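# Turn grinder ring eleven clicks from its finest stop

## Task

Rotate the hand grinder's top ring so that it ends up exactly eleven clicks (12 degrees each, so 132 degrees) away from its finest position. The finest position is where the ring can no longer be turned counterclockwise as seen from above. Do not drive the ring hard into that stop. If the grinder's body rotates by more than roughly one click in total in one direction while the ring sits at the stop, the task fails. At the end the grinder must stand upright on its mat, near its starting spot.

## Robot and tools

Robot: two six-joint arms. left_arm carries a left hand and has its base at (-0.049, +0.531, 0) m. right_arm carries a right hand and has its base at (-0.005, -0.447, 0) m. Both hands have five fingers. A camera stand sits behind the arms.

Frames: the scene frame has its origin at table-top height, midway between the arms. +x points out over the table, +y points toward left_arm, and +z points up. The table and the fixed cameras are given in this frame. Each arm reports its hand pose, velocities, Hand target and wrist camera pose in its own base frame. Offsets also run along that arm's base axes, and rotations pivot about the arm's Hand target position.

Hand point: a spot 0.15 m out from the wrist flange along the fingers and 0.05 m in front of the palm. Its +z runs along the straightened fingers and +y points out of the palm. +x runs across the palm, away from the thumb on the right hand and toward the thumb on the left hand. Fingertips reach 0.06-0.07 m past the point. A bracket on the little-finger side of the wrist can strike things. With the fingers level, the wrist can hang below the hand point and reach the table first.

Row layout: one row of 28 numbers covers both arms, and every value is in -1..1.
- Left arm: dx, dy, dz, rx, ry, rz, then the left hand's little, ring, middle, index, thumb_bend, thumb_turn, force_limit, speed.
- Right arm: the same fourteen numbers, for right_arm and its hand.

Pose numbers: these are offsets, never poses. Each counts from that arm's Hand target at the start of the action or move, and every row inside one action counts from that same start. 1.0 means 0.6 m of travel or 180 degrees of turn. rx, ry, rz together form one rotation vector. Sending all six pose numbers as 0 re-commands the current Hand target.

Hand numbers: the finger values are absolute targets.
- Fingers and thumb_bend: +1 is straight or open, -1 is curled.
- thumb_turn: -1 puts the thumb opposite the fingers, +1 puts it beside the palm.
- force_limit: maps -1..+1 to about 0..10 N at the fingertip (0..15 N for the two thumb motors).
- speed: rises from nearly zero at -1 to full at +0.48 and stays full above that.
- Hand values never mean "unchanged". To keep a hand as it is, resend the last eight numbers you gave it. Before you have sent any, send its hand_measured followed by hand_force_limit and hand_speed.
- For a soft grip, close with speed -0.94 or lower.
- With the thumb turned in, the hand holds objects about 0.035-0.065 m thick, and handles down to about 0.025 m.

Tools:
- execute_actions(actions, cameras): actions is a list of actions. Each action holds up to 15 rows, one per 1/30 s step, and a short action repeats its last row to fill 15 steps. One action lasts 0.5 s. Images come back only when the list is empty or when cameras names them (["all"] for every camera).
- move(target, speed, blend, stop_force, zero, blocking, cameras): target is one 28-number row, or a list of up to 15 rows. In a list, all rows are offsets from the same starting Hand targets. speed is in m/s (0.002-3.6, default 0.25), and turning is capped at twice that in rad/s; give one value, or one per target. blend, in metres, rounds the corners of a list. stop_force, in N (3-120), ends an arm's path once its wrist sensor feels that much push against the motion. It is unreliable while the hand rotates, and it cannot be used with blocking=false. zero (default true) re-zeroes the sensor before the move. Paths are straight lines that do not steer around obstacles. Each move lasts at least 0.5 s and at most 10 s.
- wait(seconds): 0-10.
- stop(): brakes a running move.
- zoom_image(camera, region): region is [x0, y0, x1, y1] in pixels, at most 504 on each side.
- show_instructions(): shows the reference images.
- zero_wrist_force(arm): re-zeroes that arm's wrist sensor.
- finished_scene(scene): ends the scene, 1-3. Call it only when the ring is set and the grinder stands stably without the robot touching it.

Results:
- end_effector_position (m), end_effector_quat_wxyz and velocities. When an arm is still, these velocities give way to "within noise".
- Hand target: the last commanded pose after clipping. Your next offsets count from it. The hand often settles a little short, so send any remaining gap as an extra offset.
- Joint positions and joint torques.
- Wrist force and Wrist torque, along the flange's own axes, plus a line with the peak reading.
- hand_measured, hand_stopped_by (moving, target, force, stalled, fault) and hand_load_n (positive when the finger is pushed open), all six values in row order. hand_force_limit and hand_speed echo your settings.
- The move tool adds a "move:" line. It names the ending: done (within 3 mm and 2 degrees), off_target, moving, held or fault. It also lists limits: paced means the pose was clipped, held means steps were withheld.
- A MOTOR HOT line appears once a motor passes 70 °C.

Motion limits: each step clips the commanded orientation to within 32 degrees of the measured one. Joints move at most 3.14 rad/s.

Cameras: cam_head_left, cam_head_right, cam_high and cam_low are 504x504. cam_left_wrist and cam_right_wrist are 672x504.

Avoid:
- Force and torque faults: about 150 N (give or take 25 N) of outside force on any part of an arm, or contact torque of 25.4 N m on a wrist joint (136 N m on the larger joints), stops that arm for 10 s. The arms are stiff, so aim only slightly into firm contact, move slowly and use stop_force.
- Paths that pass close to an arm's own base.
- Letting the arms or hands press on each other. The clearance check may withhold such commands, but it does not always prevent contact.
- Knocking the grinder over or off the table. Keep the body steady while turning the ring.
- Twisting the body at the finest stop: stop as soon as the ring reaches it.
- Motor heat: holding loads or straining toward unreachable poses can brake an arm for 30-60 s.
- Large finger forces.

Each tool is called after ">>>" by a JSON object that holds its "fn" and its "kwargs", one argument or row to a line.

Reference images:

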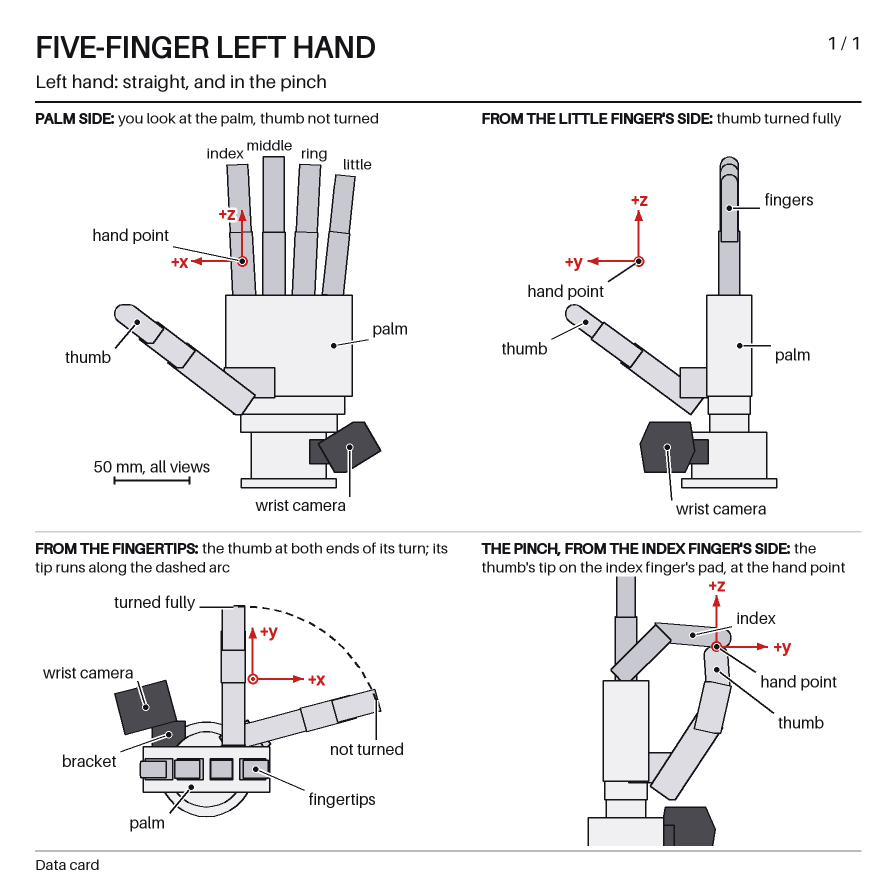

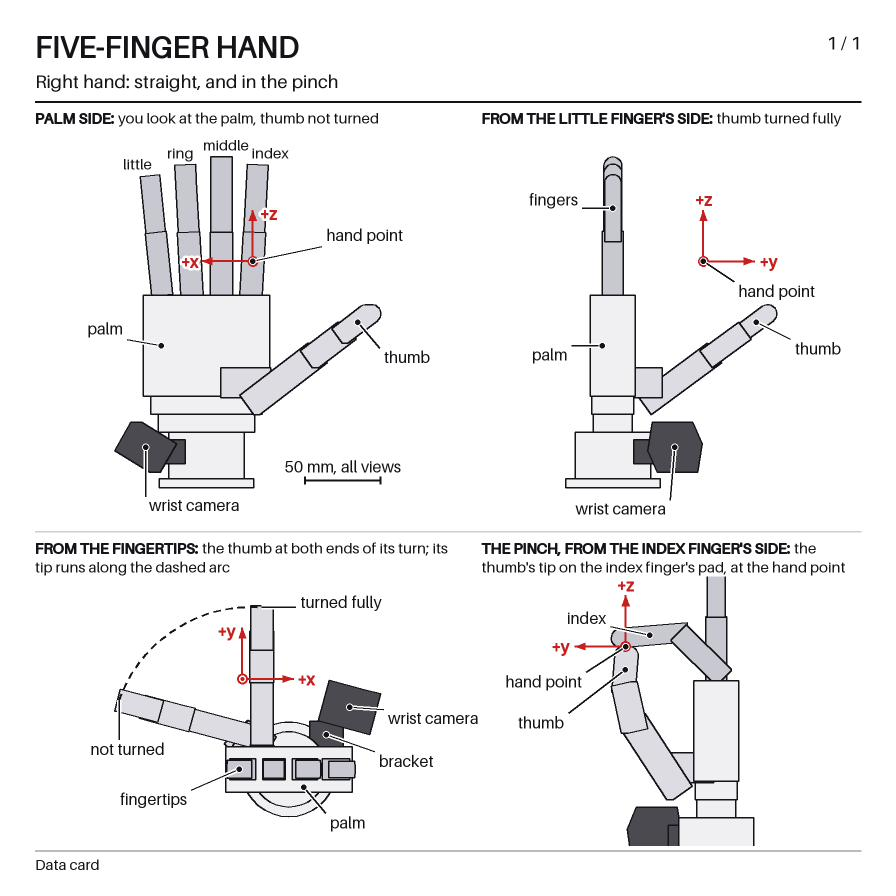

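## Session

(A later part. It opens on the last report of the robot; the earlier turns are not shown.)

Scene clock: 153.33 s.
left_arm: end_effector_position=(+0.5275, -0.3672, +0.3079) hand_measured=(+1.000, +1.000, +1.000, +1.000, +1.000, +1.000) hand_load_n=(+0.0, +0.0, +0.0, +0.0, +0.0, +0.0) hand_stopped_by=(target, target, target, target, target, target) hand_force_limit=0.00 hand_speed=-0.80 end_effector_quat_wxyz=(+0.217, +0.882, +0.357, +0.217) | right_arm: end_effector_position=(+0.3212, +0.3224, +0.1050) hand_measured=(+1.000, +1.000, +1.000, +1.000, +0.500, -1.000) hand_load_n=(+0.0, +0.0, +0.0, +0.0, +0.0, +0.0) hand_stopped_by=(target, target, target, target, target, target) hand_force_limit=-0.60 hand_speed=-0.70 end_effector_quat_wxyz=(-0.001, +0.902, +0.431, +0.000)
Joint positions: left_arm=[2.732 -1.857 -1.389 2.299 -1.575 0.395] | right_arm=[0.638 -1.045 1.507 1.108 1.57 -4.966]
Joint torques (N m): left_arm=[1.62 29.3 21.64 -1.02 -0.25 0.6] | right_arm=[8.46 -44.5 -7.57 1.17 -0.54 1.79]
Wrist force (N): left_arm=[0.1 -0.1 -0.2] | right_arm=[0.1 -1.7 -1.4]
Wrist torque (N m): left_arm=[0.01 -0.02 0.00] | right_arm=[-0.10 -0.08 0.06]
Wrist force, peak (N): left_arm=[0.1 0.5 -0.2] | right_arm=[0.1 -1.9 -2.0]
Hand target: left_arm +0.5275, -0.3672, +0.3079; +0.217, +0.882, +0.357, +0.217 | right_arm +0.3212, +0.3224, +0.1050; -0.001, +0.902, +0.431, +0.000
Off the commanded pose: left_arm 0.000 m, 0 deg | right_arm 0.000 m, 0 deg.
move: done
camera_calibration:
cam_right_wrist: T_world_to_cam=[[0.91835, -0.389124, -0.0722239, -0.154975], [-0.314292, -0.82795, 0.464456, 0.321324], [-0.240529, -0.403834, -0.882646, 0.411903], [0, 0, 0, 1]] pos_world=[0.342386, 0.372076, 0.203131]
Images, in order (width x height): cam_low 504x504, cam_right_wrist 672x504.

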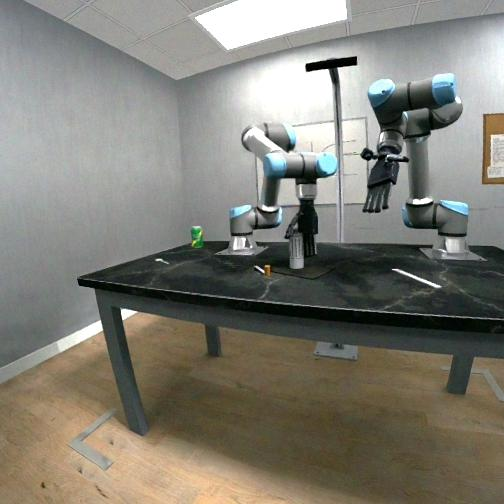

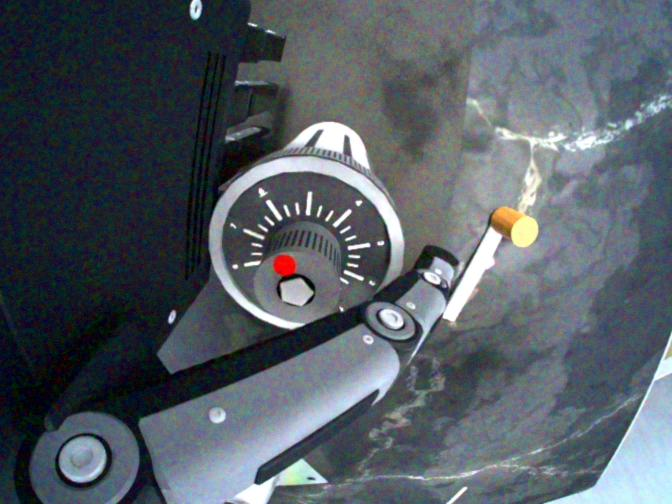

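>>> {"fn": "execute_actions", "kwargs": {
  "actions": [
    [[0,0,0,0,0,0,1,1,1,1,1,1,0,-0.8,0,0,0,0,0,0,1,1,1,1,-0.1,-1,-0.6,-0.9]],
    [[0,0,0,0,0,0,1,1,1,1,1,1,0,-0.8,0,0,0,0,0,0,1,1,1,1,-0.1,-1,-0.6,-0.9]]
  ],
  "cameras": ["cam_right_wrist","cam_low","cam_head_right"]
}}

>>> {"fn": "zoom_image", "kwargs": {
  "camera": "cam_low",
  "region": [240, 180, 360, 300]
}}

>>> {"fn": "zoom_image", "kwargs": {
  "camera": "cam_right_wrist",
  "region": [180, 100, 430, 350]
}}

Scene clock: 162.97 s.
left_arm: end_effector_position=(+0.5275, -0.3672, +0.3079) hand_measured=(+1.000, +1.000, +1.000, +1.000, +1.000, +1.000) hand_load_n=(+0.0, +0.0, +0.0, +0.0, +0.0, +0.0) hand_stopped_by=(target, target, target, target, target, target) hand_force_limit=0.00 hand_speed=-0.80 end_effector_quat_wxyz=(+0.217, +0.882, +0.357, +0.217) | right_arm: end_effector_position=(+0.3212, +0.3224, +0.1050) hand_measured=(+1.000, +1.000, +1.000, +1.000, +0.430, -1.000) hand_load_n=(+0.0, +0.0, +0.0, +0.0, +3.0, +0.5) hand_stopped_by=(target, target, target, target, force, target) hand_force_limit=-0.60 hand_speed=-0.90 end_effector_quat_wxyz=(-0.001, +0.902, +0.431, +0.000)
Joint positions: left_arm=[2.732 -1.857 -1.389 2.299 -1.575 0.395] | right_arm=[0.638 -1.045 1.507 1.108 1.57 -4.966]
Joint torques (N m): left_arm=[0.4 29.08 21.55 -0.94 -0.1 0.67] | right_arm=[8.63 -40.34 -17.7 4.32 -0.74 1.57]
Wrist force (N): left_arm=[0.1 -0.2 -0.1] | right_arm=[-0.1 -1.1 -2.6]
Wrist torque (N m): left_arm=[-0.03 -0.02 0.01] | right_arm=[-0.10 -0.04 0.07]
Wrist force, peak (N): left_arm=[-0.3 0.0 -0.4] | right_arm=[0.0 -1.2 -2.5]
Hand target: left_arm +0.5275, -0.3672, +0.3079; +0.217, +0.882, +0.357, +0.217 | right_arm +0.3212, +0.3224, +0.1050; -0.001, +0.902, +0.431, +0.000
Off the commanded pose: left_arm 0.000 m, 0 deg | right_arm 0.000 m, 0 deg.
camera_calibration:
cam_right_wrist: T_world_to_cam=[[0.91835, -0.389124, -0.0722239, -0.154975], [-0.314292, -0.82795, 0.464456, 0.321324], [-0.240529, -0.403834, -0.882646, 0.411903], [0, 0, 0, 1]] pos_world=[0.342386, 0.372076, 0.203131]
Images, in order (width x height): cam_head_right 504x504, cam_low 504x504, cam_right_wrist 672x504.

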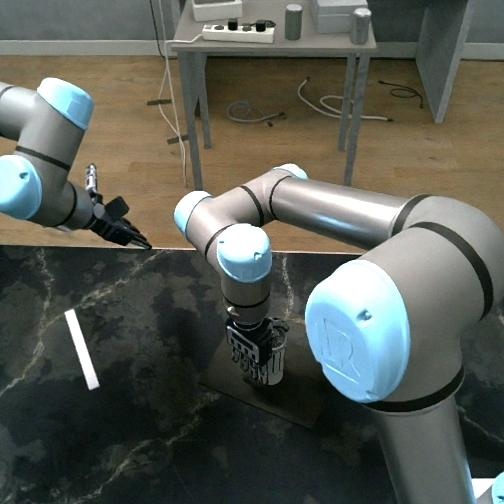

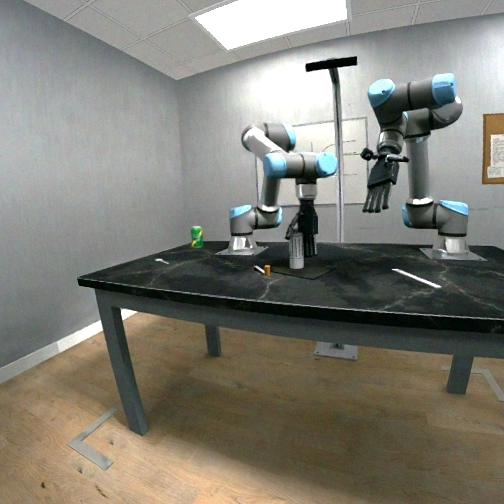

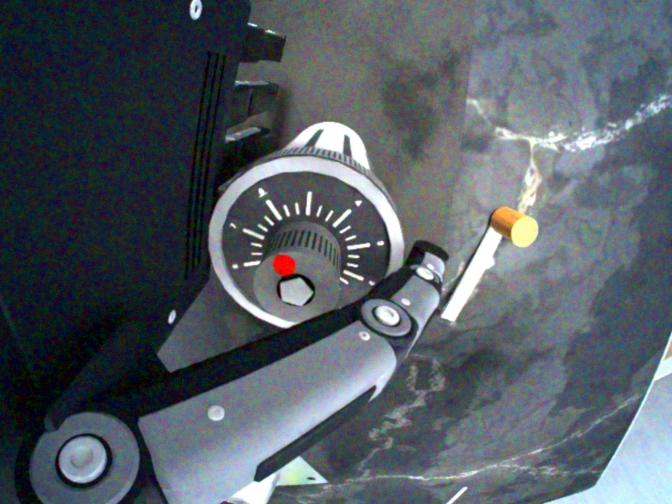

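Scaled by 4.200 from the camera's 504x504 image, which has a finer 720x720 frame.

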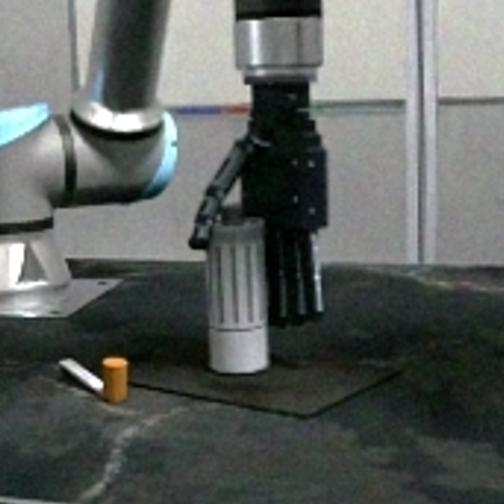

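Scaled by 2.016 from the camera's 672x504 image, which has a finer 960x720 frame.

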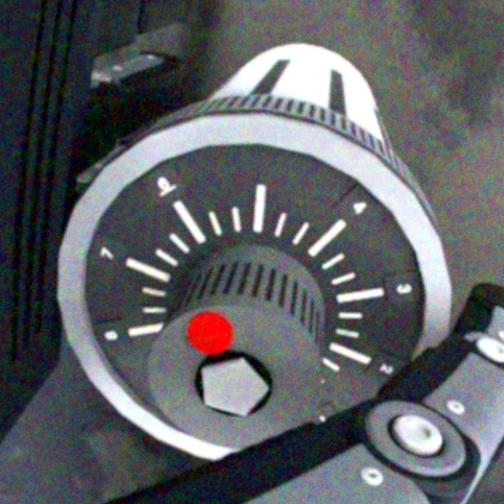

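>>> {"fn": "move", "kwargs": {
  "target": [0,0,0,0,0,0,1,1,1,1,1,1,0,-0.8,0.0076,0.0053,0,0,0,0.0667,1,1,1,1,-0.1,-1,-0.6,-0.9],
  "speed": 0.1,
  "cameras": ["cam_right_wrist"]
}}

>>> {"fn": "zoom_image", "kwargs": {
  "camera": "cam_right_wrist",
  "region": [180, 100, 430, 350]
}}

Scene clock: 172.20 s.
left_arm: end_effector_position=(+0.5275, -0.3672, +0.3079) hand_measured=(+1.000, +1.000, +1.000, +1.000, +1.000, +1.000) hand_load_n=(+0.0, +0.0, +0.0, +0.0, +0.0, +0.0) hand_stopped_by=(target, target, target, target, target, target) hand_force_limit=0.00 hand_speed=-0.80 end_effector_quat_wxyz=(+0.217, +0.882, +0.357, +0.217) | right_arm: end_effector_position=(+0.3257, +0.3255, +0.1050) hand_measured=(+1.000, +1.000, +1.000, +1.000, +0.430, -1.000) hand_load_n=(+0.0, +0.0, +0.0, +0.0, +3.0, +0.0) hand_stopped_by=(target, target, target, target, force, target) hand_force_limit=-0.60 hand_speed=-0.90 end_effector_quat_wxyz=(-0.001, +0.852, +0.523, +0.000)
Joint positions: left_arm=[2.732 -1.857 -1.389 2.299 -1.575 0.395] | right_arm=[0.641 -1.062 1.534 1.098 1.569 -5.172]
Joint torques (N m): left_arm=[0.35 29.9 21.86 -0.92 -0.22 0.72] | right_arm=[-2.88 -34.64 -22.93 2.37 -1.38 -0.2]
Wrist force (N): left_arm=[0.1 0.0 -0.1] | right_arm=[-0.2 -1.8 -3.2]
Wrist torque (N m): left_arm=[0.02 -0.03 0.01] | right_arm=[-0.11 -0.02 -0.14]
Wrist force, peak (N): left_arm=[0.1 -0.2 -0.5] | right_arm=[-0.6 -1.8 -4.4]
Hand target: left_arm +0.5275, -0.3672, +0.3079; +0.217, +0.882, +0.357, +0.217 | right_arm +0.3257, +0.3255, +0.1050; -0.001, +0.852, +0.523, +0.000
Off the commanded pose: left_arm 0.000 m, 0 deg | right_arm 0.000 m, 0 deg.
move: done
camera_calibration:
cam_right_wrist: T_world_to_cam=[[0.979194, -0.18965, -0.0722015, -0.242624], [-0.135255, -0.875186, 0.464496, 0.282458], [-0.151281, -0.445065, -0.882627, 0.398638], [0, 0, 0, 1]] pos_world=[0.336087, 0.37861, 0.203131]
Images, in order (width x height): cam_right_wrist 672x504.

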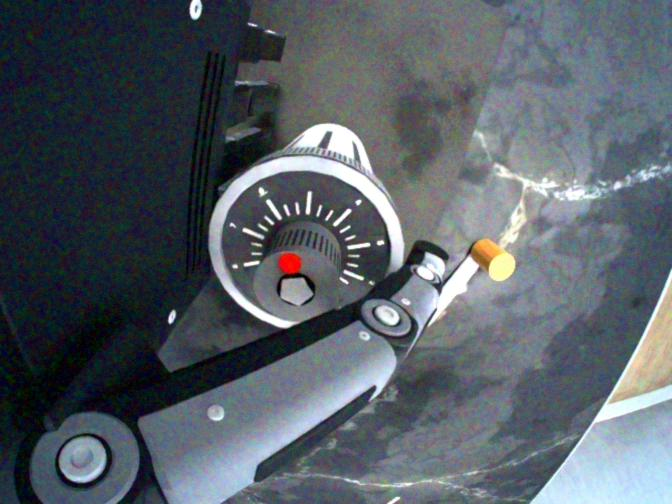

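Scaled by 2.016 from the camera's 672x504 image, which has a finer 960x720 frame.

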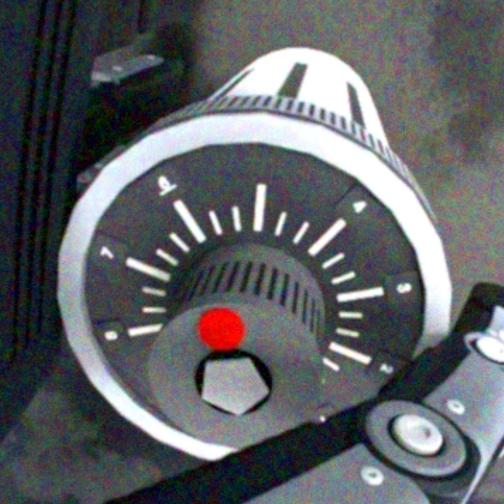

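>>> {"fn": "move", "kwargs": {
  "target": [
    [0,0,0,0,0,0,1,1,1,1,1,1,0,-0.8,0.0063,0.00675,0,0,0,0.0667,1,1,1,1,-0.1,-1,-0.6,-0.9],
    [0,0,0,0,0,0,1,1,1,1,1,1,0,-0.8,0.0111,0.0147,0,0,0,0.1333,1,1,1,1,-0.1,-1,-0.6,-0.9]
  ],
  "speed": 0.1,
  "blend": [0.005,0],
  "cameras": ["cam_right_wrist"]
}}

>>> {"fn": "zoom_image", "kwargs": {
  "camera": "cam_right_wrist",
  "region": [180, 100, 430, 350]
}}

Scene clock: 188.57 s.
left_arm: end_effector_position=(+0.5275, -0.3672, +0.3079) hand_measured=(+1.000, +1.000, +1.000, +1.000, +1.000, +1.000) hand_load_n=(+0.0, +0.0, +0.0, +0.0, +0.0, +0.0) hand_stopped_by=(target, target, target, target, target, target) hand_force_limit=0.00 hand_speed=-0.80 end_effector_quat_wxyz=(+0.217, +0.882, +0.357, +0.217) | right_arm: end_effector_position=(+0.3324, +0.3343, +0.1050) hand_measured=(+1.000, +1.000, +1.000, +1.000, +0.432, -1.000) hand_load_n=(+0.0, +0.0, +0.0, +0.0, +3.5, +2.0) hand_stopped_by=(target, target, target, target, force, target) hand_force_limit=-0.60 hand_speed=-0.90 end_effector_quat_wxyz=(-0.001, +0.725, +0.689, +0.000)
Joint positions: left_arm=[2.732 -1.857 -1.389 2.299 -1.575 0.395] | right_arm=[0.636 -1.099 1.592 1.078 1.57 -5.596]
Joint torques (N m): left_arm=[0.62 30.41 21.78 -0.88 -0.38 0.76] | right_arm=[-2.12 -32.67 -21.54 2.49 -1.46 -0.33]
Wrist force (N): left_arm=[0.1 0.0 -0.1] | right_arm=[-1.1 0.2 -5.1]
Wrist torque (N m): left_arm=[0.01 -0.02 0.00] | right_arm=[0.02 0.03 -0.07]
Wrist force, peak (N): left_arm=[-0.3 -0.2 -0.3] | right_arm=[-1.2 0.0 -5.5]
Hand target: left_arm +0.5275, -0.3672, +0.3079; +0.217, +0.882, +0.357, +0.217 | right_arm +0.3324, +0.3344, +0.1050; -0.001, +0.725, +0.689, +0.000
Off the commanded pose: left_arm 0.000 m, 0 deg | right_arm 0.000 m, 0 deg.
move: done
camera_calibration:
cam_right_wrist: T_world_to_cam=[[0.971731, 0.224797, -0.0721429, -0.383661], [0.232185, -0.854602, 0.464485, 0.162043], [0.0427615, -0.468105, -0.882638, 0.346774], [0, 0, 0, 1]] pos_world=[0.320363, 0.387054, 0.203131]
Images, in order (width x height): cam_right_wrist 672x504.

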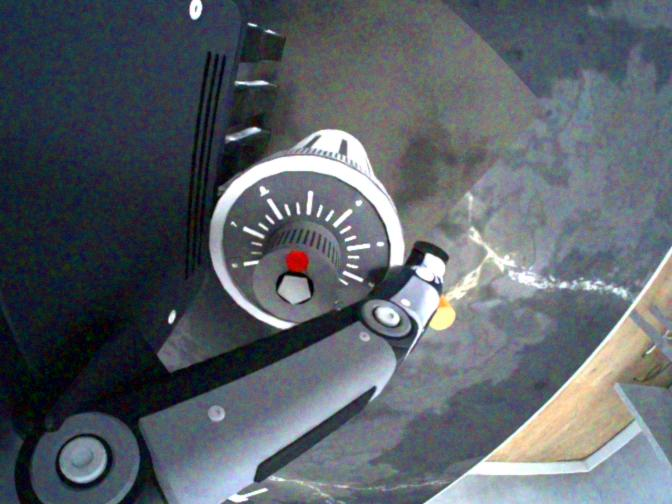

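Scaled by 2.016 from the camera's 672x504 image, which has a finer 960x720 frame.

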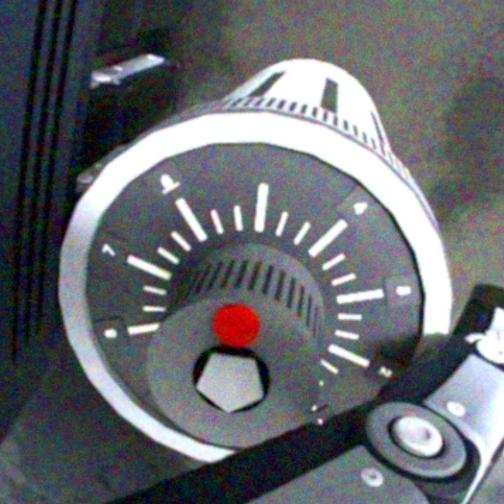

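>>> {"fn": "move", "kwargs": {
  "target": [
    [0,0,0,0,0,0,1,1,1,1,1,1,0,-0.8,0.0030,0.0087,0,0,0,0.0667,1,1,1,1,-0.1,-1,-0.6,-0.9]
  ],
  "speed": 0.1,
  "cameras": ["cam_right_wrist"]
}}

>>> {"fn": "zoom_image", "kwargs": {
  "camera": "cam_right_wrist",
  "region": [180, 100, 430, 350]
}}

Scene clock: 201.20 s.
left_arm: end_effector_position=(+0.5275, -0.3672, +0.3079) hand_measured=(+1.000, +1.000, +1.000, +1.000, +1.000, +1.000) hand_load_n=(+0.0, +0.0, +0.0, +0.0, +0.0, +0.0) hand_stopped_by=(target, target, target, target, target, target) hand_force_limit=0.00 hand_speed=-0.80 end_effector_quat_wxyz=(+0.217, +0.882, +0.357, +0.217) | right_arm: end_effector_position=(+0.3342, +0.3395, +0.1050) hand_measured=(+1.000, +1.000, +1.000, +1.000, +0.432, -1.000) hand_load_n=(+0.0, +0.0, +0.0, +0.0, +3.5, +2.0) hand_stopped_by=(target, target, target, target, force, target) hand_force_limit=-0.60 hand_speed=-0.90 end_effector_quat_wxyz=(-0.001, +0.649, +0.761, +0.000)
Joint positions: left_arm=[2.732 -1.857 -1.389 2.299 -1.575 0.395] | right_arm=[0.627 -1.117 1.62 1.068 1.57 -5.814]
Joint torques (N m): left_arm=[1.56 29.15 21.91 -1.03 -0.48 0.99] | right_arm=[1.74 -32.57 -20.26 2.18 -1.32 -0.33]
Wrist force (N): left_arm=[0.1 0.1 -0.3] | right_arm=[-1.0 -0.5 -4.3]
Wrist torque (N m): left_arm=[0.03 -0.02 0.00] | right_arm=[-0.01 0.06 -0.09]
Wrist force, peak (N): left_arm=[-0.3 -0.2 -0.3] | right_arm=[-1.5 -0.7 -5.9]
Hand target: left_arm +0.5275, -0.3672, +0.3079; +0.217, +0.882, +0.357, +0.217 | right_arm +0.3342, +0.3396, +0.1050; -0.001, +0.649, +0.761, +0.000
Off the commanded pose: left_arm 0.000 m, 0 deg | right_arm 0.000 m, 0 deg.
move: done
camera_calibration:
cam_right_wrist: T_world_to_cam=[[0.903726, 0.421975, -0.0722216, -0.430698], [0.404873, -0.787601, 0.464501, 0.0855987], [0.139126, -0.449023, -0.882623, 0.310435], [0, 0, 0, 1]] pos_world=[0.311387, 0.388554, 0.203131]
Images, in order (width x height): cam_right_wrist 672x504.

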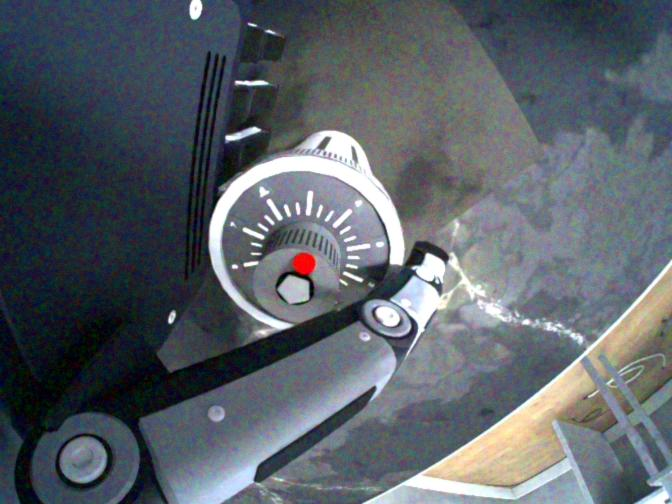

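Scaled by 2.016 from the camera's 672x504 image, which has a finer 960x720 frame.

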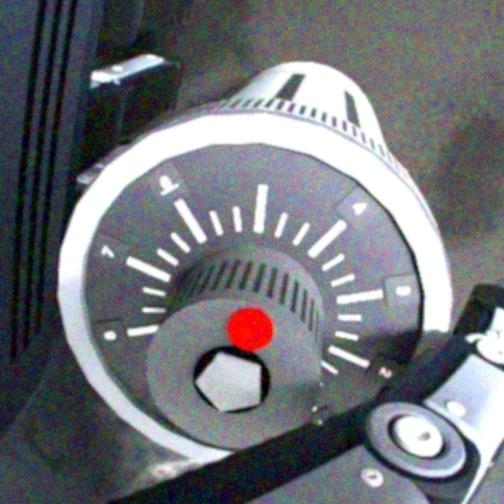

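>>> {"fn": "move", "kwargs": {
  "target": [
    [0,0,0,0,0,0,1,1,1,1,1,1,0,-0.8,0,0,-0.015,0,0,0,1,1,1,1,-0.1,-1,-0.6,-0.9]
  ],
  "speed": 0.01,
  "stop_force": 10,
  "cameras": ["cam_right_wrist","cam_low"]
}}

>>> {"fn": "zoom_image", "kwargs": {
  "camera": "cam_right_wrist",
  "region": [180, 100, 430, 350]
}}

>>> {"fn": "zoom_image", "kwargs": {
  "camera": "cam_low",
  "region": [240, 180, 360, 300]
}}

Scene clock: 226.73 s.
left_arm: end_effector_position=(+0.5275, -0.3672, +0.3079) hand_measured=(+1.000, +1.000, +1.000, +1.000, +1.000, +1.000) hand_load_n=(+0.0, +0.0, +0.0, +0.0, +0.0, +0.0) hand_stopped_by=(target, target, target, target, target, target) hand_force_limit=0.00 hand_speed=-0.80 end_effector_quat_wxyz=(+0.217, +0.882, +0.357, +0.217) | right_arm: end_effector_position=(+0.3342, +0.3396, +0.1024) hand_measured=(+1.000, +1.000, +1.000, +1.000, +0.432, -1.000) hand_load_n=(+0.0, +0.0, +0.0, +0.0, +9.0, +2.5) hand_stopped_by=(target, target, target, target, force, target) hand_force_limit=-0.60 hand_speed=-0.90 end_effector_quat_wxyz=(-0.001, +0.649, +0.761, +0.000)
Joint positions: left_arm=[2.732 -1.857 -1.389 2.299 -1.575 0.395] | right_arm=[0.627 -1.114 1.623 1.062 1.57 -5.815]
Joint torques (N m): left_arm=[0.71 28.75 22.7 -0.97 -0.54 0.91] | right_arm=[9.69 -39.19 -22.03 4.14 -1.42 -1.31]
Wrist force (N): left_arm=[-0.1 -0.1 -0.1] | right_arm=[-2.2 2.2 -13.0]
Wrist torque (N m): left_arm=[0.00 0.01 0.00] | right_arm=[-0.01 0.20 -0.09]
Wrist force, peak (N): left_arm=[-0.3 0.3 -0.1] | right_arm=[-2.4 1.8 -17.9]
Hand target: left_arm +0.5275, -0.3672, +0.3079; +0.217, +0.882, +0.357, +0.217 | right_arm +0.3342, +0.3396, +0.1024; -0.001, +0.649, +0.761, +0.000 (not the last commanded pose)
Off the commanded pose: left_arm 0.000 m, 0 deg | right_arm 0.006 m, 0 deg.
move: contact (right_arm)
camera_calibration:
cam_right_wrist: T_world_to_cam=[[0.903613, 0.422242, -0.0720755, -0.43111], [0.405054, -0.787555, 0.464422, 0.08674], [0.139335, -0.448852, -0.882676, 0.308139], [0, 0, 0, 1]] pos_world=[0.311488, 0.388654, 0.20063]
Images, in order (width x height): cam_low 504x504, cam_right_wrist 672x504.

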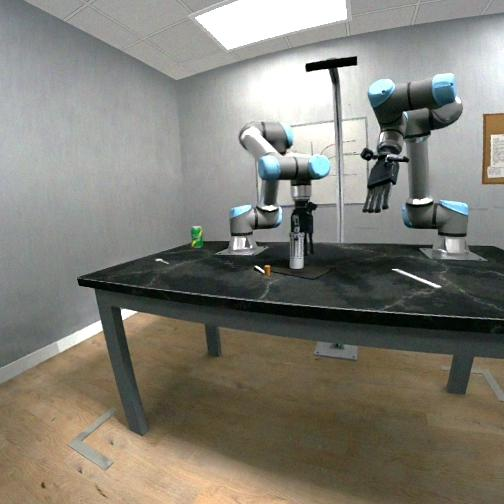

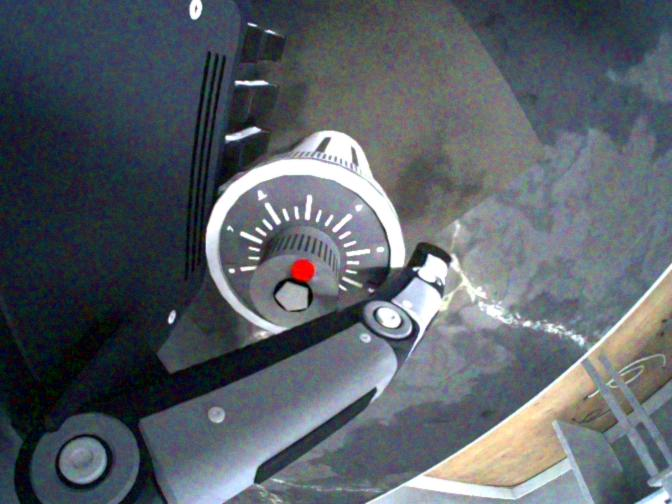

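Scaled by 2.016 from the camera's 672x504 image, which has a finer 960x720 frame.

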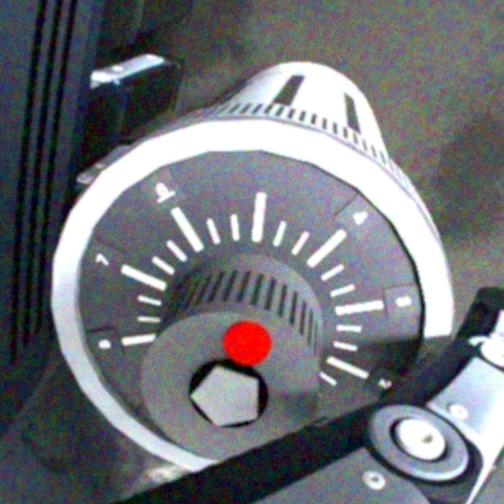

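Scaled by 4.200 from the camera's 504x504 image, which has a finer 720x720 frame.

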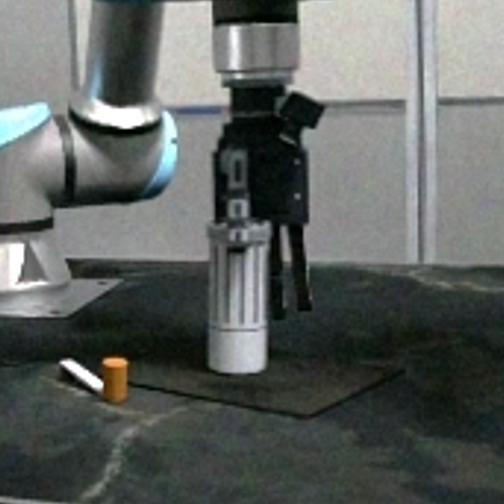

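>>> {"fn": "move", "kwargs": {
  "target": [
    [0,0,0,0,0,0,1,1,1,1,1,1,0,-0.8,0.0012,0.0092,0,0,0,0.0667,1,1,1,1,-0.1,-1,-0.6,-0.9]
  ],
  "speed": 0.1,
  "cameras": ["cam_right_wrist"]
}}

>>> {"fn": "zoom_image", "kwargs": {
  "camera": "cam_right_wrist",
  "region": [180, 100, 430, 350]
}}

Scene clock: 232.77 s.
left_arm: end_effector_position=(+0.5275, -0.3672, +0.3079) hand_measured=(+1.000, +1.000, +1.000, +1.000, +1.000, +1.000) hand_load_n=(+0.0, +0.0, +0.0, +0.0, +0.0, +0.0) hand_stopped_by=(target, target, target, target, target, target) hand_force_limit=0.00 hand_speed=-0.80 end_effector_quat_wxyz=(+0.217, +0.882, +0.357, +0.217) | right_arm: end_effector_position=(+0.3350, +0.3450, +0.1024) hand_measured=(+1.000, +1.000, +1.000, +1.000, +0.432, -1.000) hand_load_n=(+0.0, +0.0, +0.0, +0.0, +8.5, +2.5) hand_stopped_by=(target, target, target, target, force, target) hand_force_limit=-0.60 hand_speed=-0.90 end_effector_quat_wxyz=(-0.001, +0.566, +0.824, +0.000)
Joint positions: left_arm=[2.732 -1.857 -1.389 2.299 -1.575 0.395] | right_arm=[0.614 -1.131 1.649 1.053 1.57 -6.037]
Joint torques (N m): left_arm=[1.98 29.01 21.3 -0.92 -0.22 1.03] | right_arm=[5.99 -28.12 -16.89 1.72 -1.84 -0.52]
Wrist force (N): left_arm=[0.1 -0.2 -0.1] | right_arm=[-2.1 0.7 -14.5]
Wrist torque (N m): left_arm=[-0.01 -0.01 0.01] | right_arm=[0.16 0.25 -0.12]
Wrist force, peak (N): left_arm=[-0.3 0.1 -0.5] | right_arm=[-2.0 0.6 -15.4]
Hand target: left_arm +0.5275, -0.3672, +0.3079; +0.217, +0.882, +0.357, +0.217 | right_arm +0.3349, +0.3451, +0.1024; -0.001, +0.566, +0.825, +0.000
Off the commanded pose: left_arm 0.000 m, 0 deg | right_arm 0.000 m, 0 deg.
move: done
camera_calibration:
cam_right_wrist: T_world_to_cam=[[0.796225, 0.600694, -0.0720565, -0.459715], [0.559762, -0.686256, 0.464455, 0.00397835], [0.229546, -0.410146, -0.88266, 0.266925], [0, 0, 0, 1]] pos_world=[0.302538, 0.388356, 0.200631]
Images, in order (width x height): cam_right_wrist 672x504.

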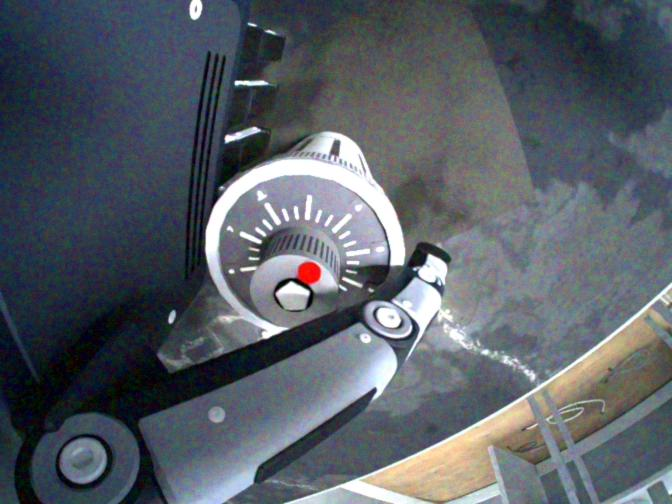

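Scaled by 2.016 from the camera's 672x504 image, which has a finer 960x720 frame.

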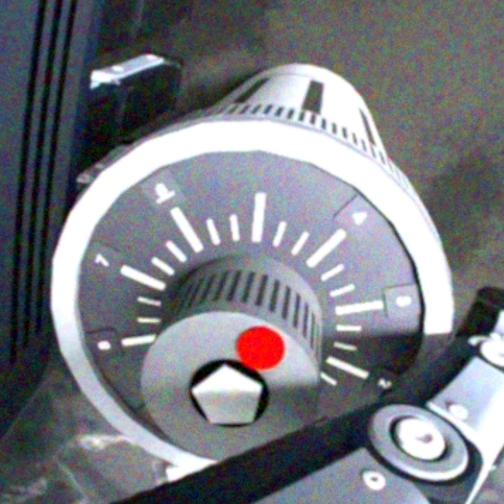

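>>> {"fn": "move", "kwargs": {
  "target": [
    [0,0,0,0,0,0,1,1,1,1,1,1,0,-0.8,0,0,0.0043,0,0,0,1,1,1,1,-0.1,-1,-0.6,-0.9]
  ],
  "speed": 0.02
}}

>>> {"fn": "execute_actions", "kwargs": {
  "actions": [
    [[0,0,0,0,0,0,1,1,1,1,1,1,0,-0.8,0,0,0,0,0,0,1,1,1,1,0.65,-1,-0.6,-0.6]]
  ],
  "cameras": ["cam_right_wrist","cam_low"]
}}

>>> {"fn": "zoom_image", "kwargs": {
  "camera": "cam_right_wrist",
  "region": [180, 100, 430, 350]
}}

>>> {"fn": "zoom_image", "kwargs": {
  "camera": "cam_low",
  "region": [240, 180, 360, 300]
}}

Scene clock: 254.30 s.
left_arm: end_effector_position=(+0.5275, -0.3672, +0.3079) hand_measured=(+1.000, +1.000, +1.000, +1.000, +1.000, +1.000) hand_load_n=(+0.0, +0.0, +0.0, +0.0, +0.0, +0.0) hand_stopped_by=(target, target, target, target, target, target) hand_force_limit=0.00 hand_speed=-0.80 end_effector_quat_wxyz=(+0.217, +0.882, +0.357, +0.217) | right_arm: end_effector_position=(+0.3349, +0.3451, +0.1051) hand_measured=(+1.000, +1.000, +1.000, +1.000, +0.432, -1.000) hand_load_n=(+0.0, +0.0, +0.0, +0.0, +4.0, +1.0) hand_stopped_by=(target, target, target, target, force, target) hand_force_limit=-0.60 hand_speed=-0.90 end_effector_quat_wxyz=(-0.001, +0.566, +0.825, +0.000)
Joint positions: left_arm=[2.732 -1.857 -1.389 2.299 -1.575 0.395] | right_arm=[0.614 -1.134 1.646 1.059 1.57 -6.037]
Joint torques (N m): left_arm=[1.88 30.15 21.47 -0.93 -0.56 1.05] | right_arm=[8.31 -41.41 -22.3 3.14 -0.08 -1.03]
Wrist force (N): left_arm=[0.0 -0.1 -0.1] | right_arm=[-0.7 -0.4 2.1]
Wrist torque (N m): left_arm=[0.01 0.00 -0.01] | right_arm=[0.00 0.04 -0.15]
Wrist force, peak (N): left_arm=[-0.2 0.2 -0.4] | right_arm=[-2.0 0.5 -14.7]
Hand target: left_arm +0.5275, -0.3672, +0.3079; +0.217, +0.882, +0.357, +0.217 | right_arm +0.3349, +0.3451, +0.1050; -0.001, +0.566, +0.825, +0.000
Off the commanded pose: left_arm 0.000 m, 0 deg | right_arm 0.000 m, 0 deg.
move: done

Scene clock: 255.00 s.
left_arm: end_effector_position=(+0.5275, -0.3672, +0.3079) hand_measured=(+1.000, +1.000, +1.000, +1.000, +1.000, +1.000) hand_load_n=(+0.5, +0.0, +0.0, +0.0, +0.0, +0.0) hand_stopped_by=(target, target, target, target, target, target) hand_force_limit=0.00 hand_speed=-0.80 end_effector_quat_wxyz=(+0.217, +0.882, +0.357, +0.217) | right_arm: end_effector_position=(+0.3349, +0.3451, +0.1050) hand_measured=(+1.000, +1.000, +1.000, +1.000, +0.650, -1.000) hand_load_n=(+0.0, +0.0, +0.0, +0.0, -0.5, +0.0) hand_stopped_by=(target, target, target, target, target, target) hand_force_limit=-0.60 hand_speed=-0.60 end_effector_quat_wxyz=(-0.001, +0.566, +0.825, +0.000)
Joint positions: left_arm=[2.732 -1.857 -1.389 2.299 -1.575 0.395] | right_arm=[0.614 -1.134 1.646 1.059 1.57 -6.037]
Joint torques (N m): left_arm=[1.16 28.76 21.81 -1.14 -0.39 1.14] | right_arm=[6.39 -35.53 -11.57 0.3 1.16 -0.58]
Wrist force (N): left_arm=[-0.2 -0.1 0.0] | right_arm=[-0.3 -1.3 -1.7]
Wrist torque (N m): left_arm=[-0.01 0.03 -0.01] | right_arm=[0.03 0.06 -0.14]
Wrist force, peak (N): left_arm=[-0.1 -0.1 -0.3] | right_arm=[-0.7 -1.5 -2.2]
Hand target: left_arm +0.5275, -0.3672, +0.3079; +0.217, +0.882, +0.357, +0.217 | right_arm +0.3349, +0.3451, +0.1050; -0.001, +0.566, +0.825, +0.000
Off the commanded pose: left_arm 0.000 m, 0 deg | right_arm 0.000 m, 0 deg.
camera_calibration:
cam_right_wrist: T_world_to_cam=[[0.795974, 0.60103, -0.0720314, -0.459509], [0.560038, -0.686021, 0.464471, 0.00264902], [0.229746, -0.410047, -0.882654, 0.269143], [0, 0, 0, 1]] pos_world=[0.302439, 0.388357, 0.203231]
Images, in order (width x height): cam_low 504x504, cam_right_wrist 672x504.

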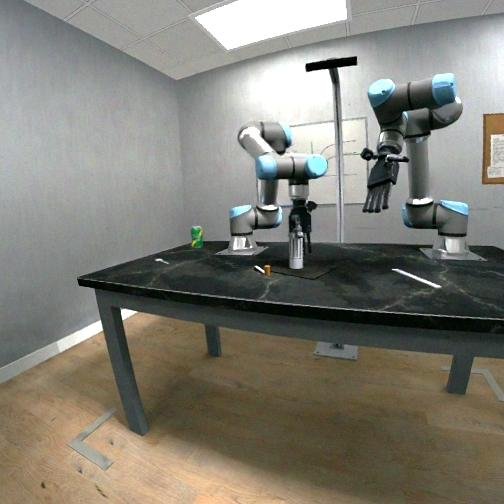

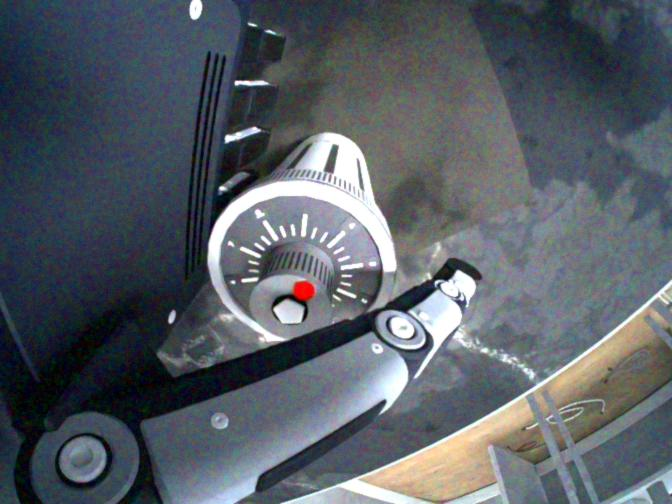

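Scaled by 2.016 from the camera's 672x504 image, which has a finer 960x720 frame.

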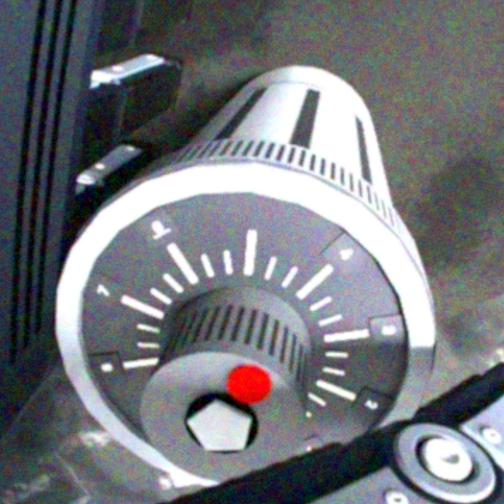

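Scaled by 4.200 from the camera's 504x504 image, which has a finer 720x720 frame.

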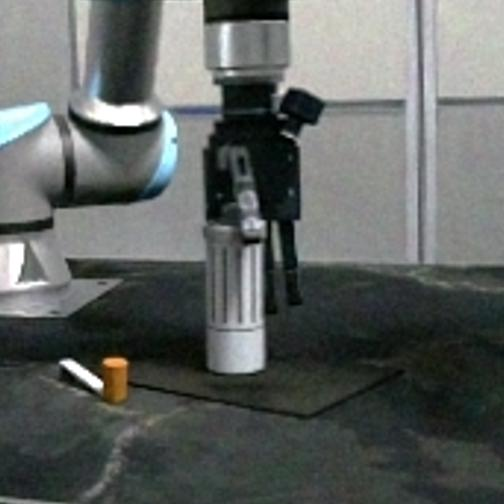

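>>> {"fn": "move", "kwargs": {
  "target": [
    [0,0,0,0,0,0,1,1,1,1,1,1,0,-0.8,-0.0123,-0.0135,0,0,0,0,1,1,1,1,1,-1,-0.6,-0.4],
    [0,0,0,0,0,0,1,1,1,1,1,1,0,-0.8,-0.0123,-0.0135,0.0167,0,0,0,1,1,1,1,1,-1,-0.6,-0.4],
    [0,0,0,0,0,0,1,1,1,1,1,1,0,-0.8,-0.0222,-0.0222,0.0167,0,0,-0.2,1,1,1,1,1,-1,-0.6,-0.4],
    [0,0,0,0,0,0,1,1,1,1,1,1,0,-0.8,-0.0353,-0.0235,0.0167,0,0,-0.4,1,1,1,1,1,-1,-0.6,-0.4],
    [0,0,0,0,0,0,1,1,1,1,1,1,0,-0.8,-0.0467,-0.0168,0.0167,0,0,-0.6,1,1,1,1,1,-1,-0.6,-0.4],
    [0,0,0,0,0,0,1,1,1,1,1,1,0,-0.8,-0.0518,-0.0047,0.0167,0,0,-0.8,1,1,1,1,1,-1,-0.6,-0.4]
  ],
  "speed": 0.3,
  "blend": [0.002,0.002,0.003,0.003,0.003,0],
  "cameras": ["cam_right_wrist","cam_low","cam_head_left"]
}}

>>> {"fn": "zoom_image", "kwargs": {
  "camera": "cam_right_wrist",
  "region": [180, 100, 430, 350]
}}

>>> {"fn": "zoom_image", "kwargs": {
  "camera": "cam_low",
  "region": [240, 180, 360, 300]
}}

Scene clock: 301.80 s.
left_arm: end_effector_position=(+0.5275, -0.3672, +0.3079) hand_measured=(+1.000, +1.000, +1.000, +1.000, +1.000, +1.000) hand_load_n=(+0.0, +0.0, +0.0, +0.0, +0.0, +0.0) hand_stopped_by=(target, target, target, target, target, target) hand_force_limit=0.00 hand_speed=-0.80 end_effector_quat_wxyz=(+0.217, +0.882, +0.357, +0.217) | right_arm: end_effector_position=(+0.3039, +0.3422, +0.1150) hand_measured=(+1.000, +1.000, +1.000, +1.000, +1.000, -1.000) hand_load_n=(+0.0, +0.0, +0.0, +0.0, +0.0, +0.0) hand_stopped_by=(target, target, target, target, target, target) hand_force_limit=-0.60 hand_speed=-0.40 end_effector_quat_wxyz=(+0.000, +0.959, -0.283, +0.001)
Joint positions: left_arm=[2.732 -1.857 -1.389 2.299 -1.575 0.395] | right_arm=[0.546 -0.968 1.353 1.185 1.571 -3.592]
Joint torques (N m): left_arm=[0.51 29.58 22.46 -1.03 -0.61 1.26] | right_arm=[9.84 -43.73 -21.81 2.76 0.3 1.55]
Wrist force (N): left_arm=[-0.1 0.1 0.0] | right_arm=[-0.1 -0.4 -2.0]
Wrist torque (N m): left_arm=[0.02 0.01 -0.01] | right_arm=[-0.01 0.05 0.19]
Wrist force, peak (N): left_arm=[0.1 -0.3 -0.3] | right_arm=[-0.8 -0.4 -2.7]
Hand target: left_arm +0.5275, -0.3672, +0.3079; +0.217, +0.882, +0.357, +0.217 | right_arm +0.3039, +0.3423, +0.1150; +0.000, +0.959, -0.283, +0.001
Off the commanded pose: left_arm 0.000 m, 0 deg | right_arm 0.000 m, 0 deg.
move: done
camera_calibration:
cam_right_wrist: T_world_to_cam=[[-0.290662, -0.954112, -0.0720179, 0.430035], [-0.856343, 0.225823, 0.464414, 0.131737], [-0.42684, 0.196659, -0.882685, 0.275796], [0, 0, 0, 1]] pos_world=[0.355527, 0.326314, 0.21323]
Images, in order (width x height): cam_head_left 504x504, cam_low 504x504, cam_right_wrist 672x504.

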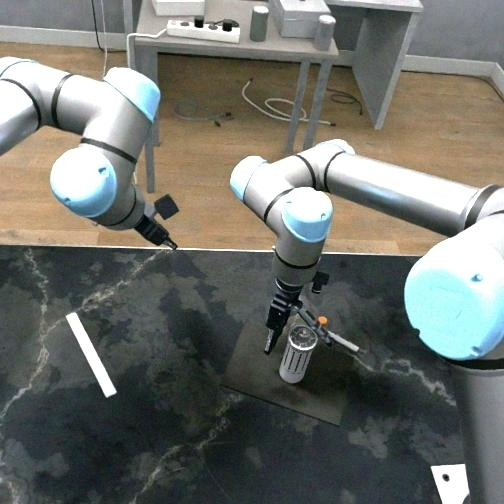

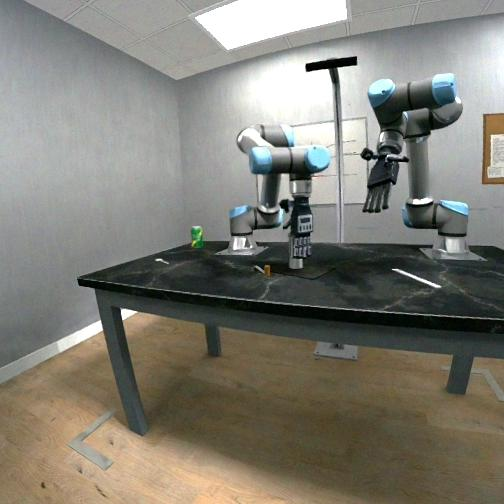

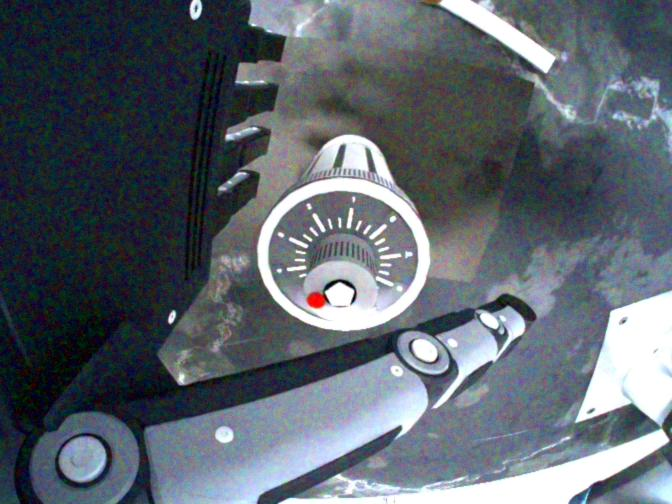

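Scaled by 2.016 from the camera's 672x504 image, which has a finer 960x720 frame.

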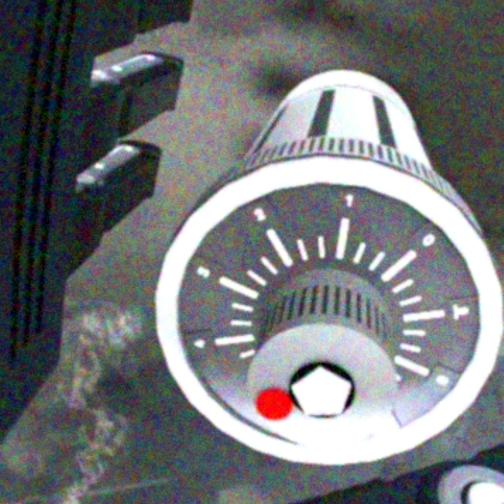

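Scaled by 4.200 from the camera's 504x504 image, which has a finer 720x720 frame.

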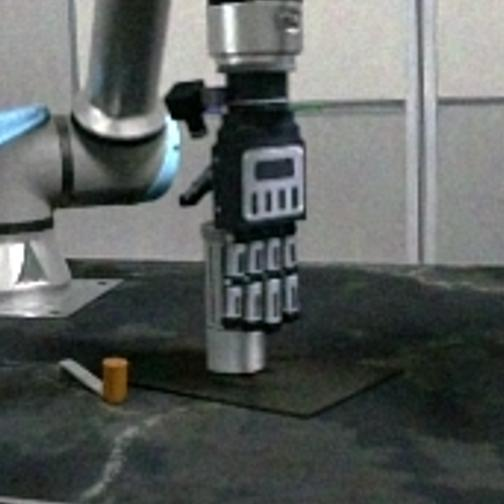

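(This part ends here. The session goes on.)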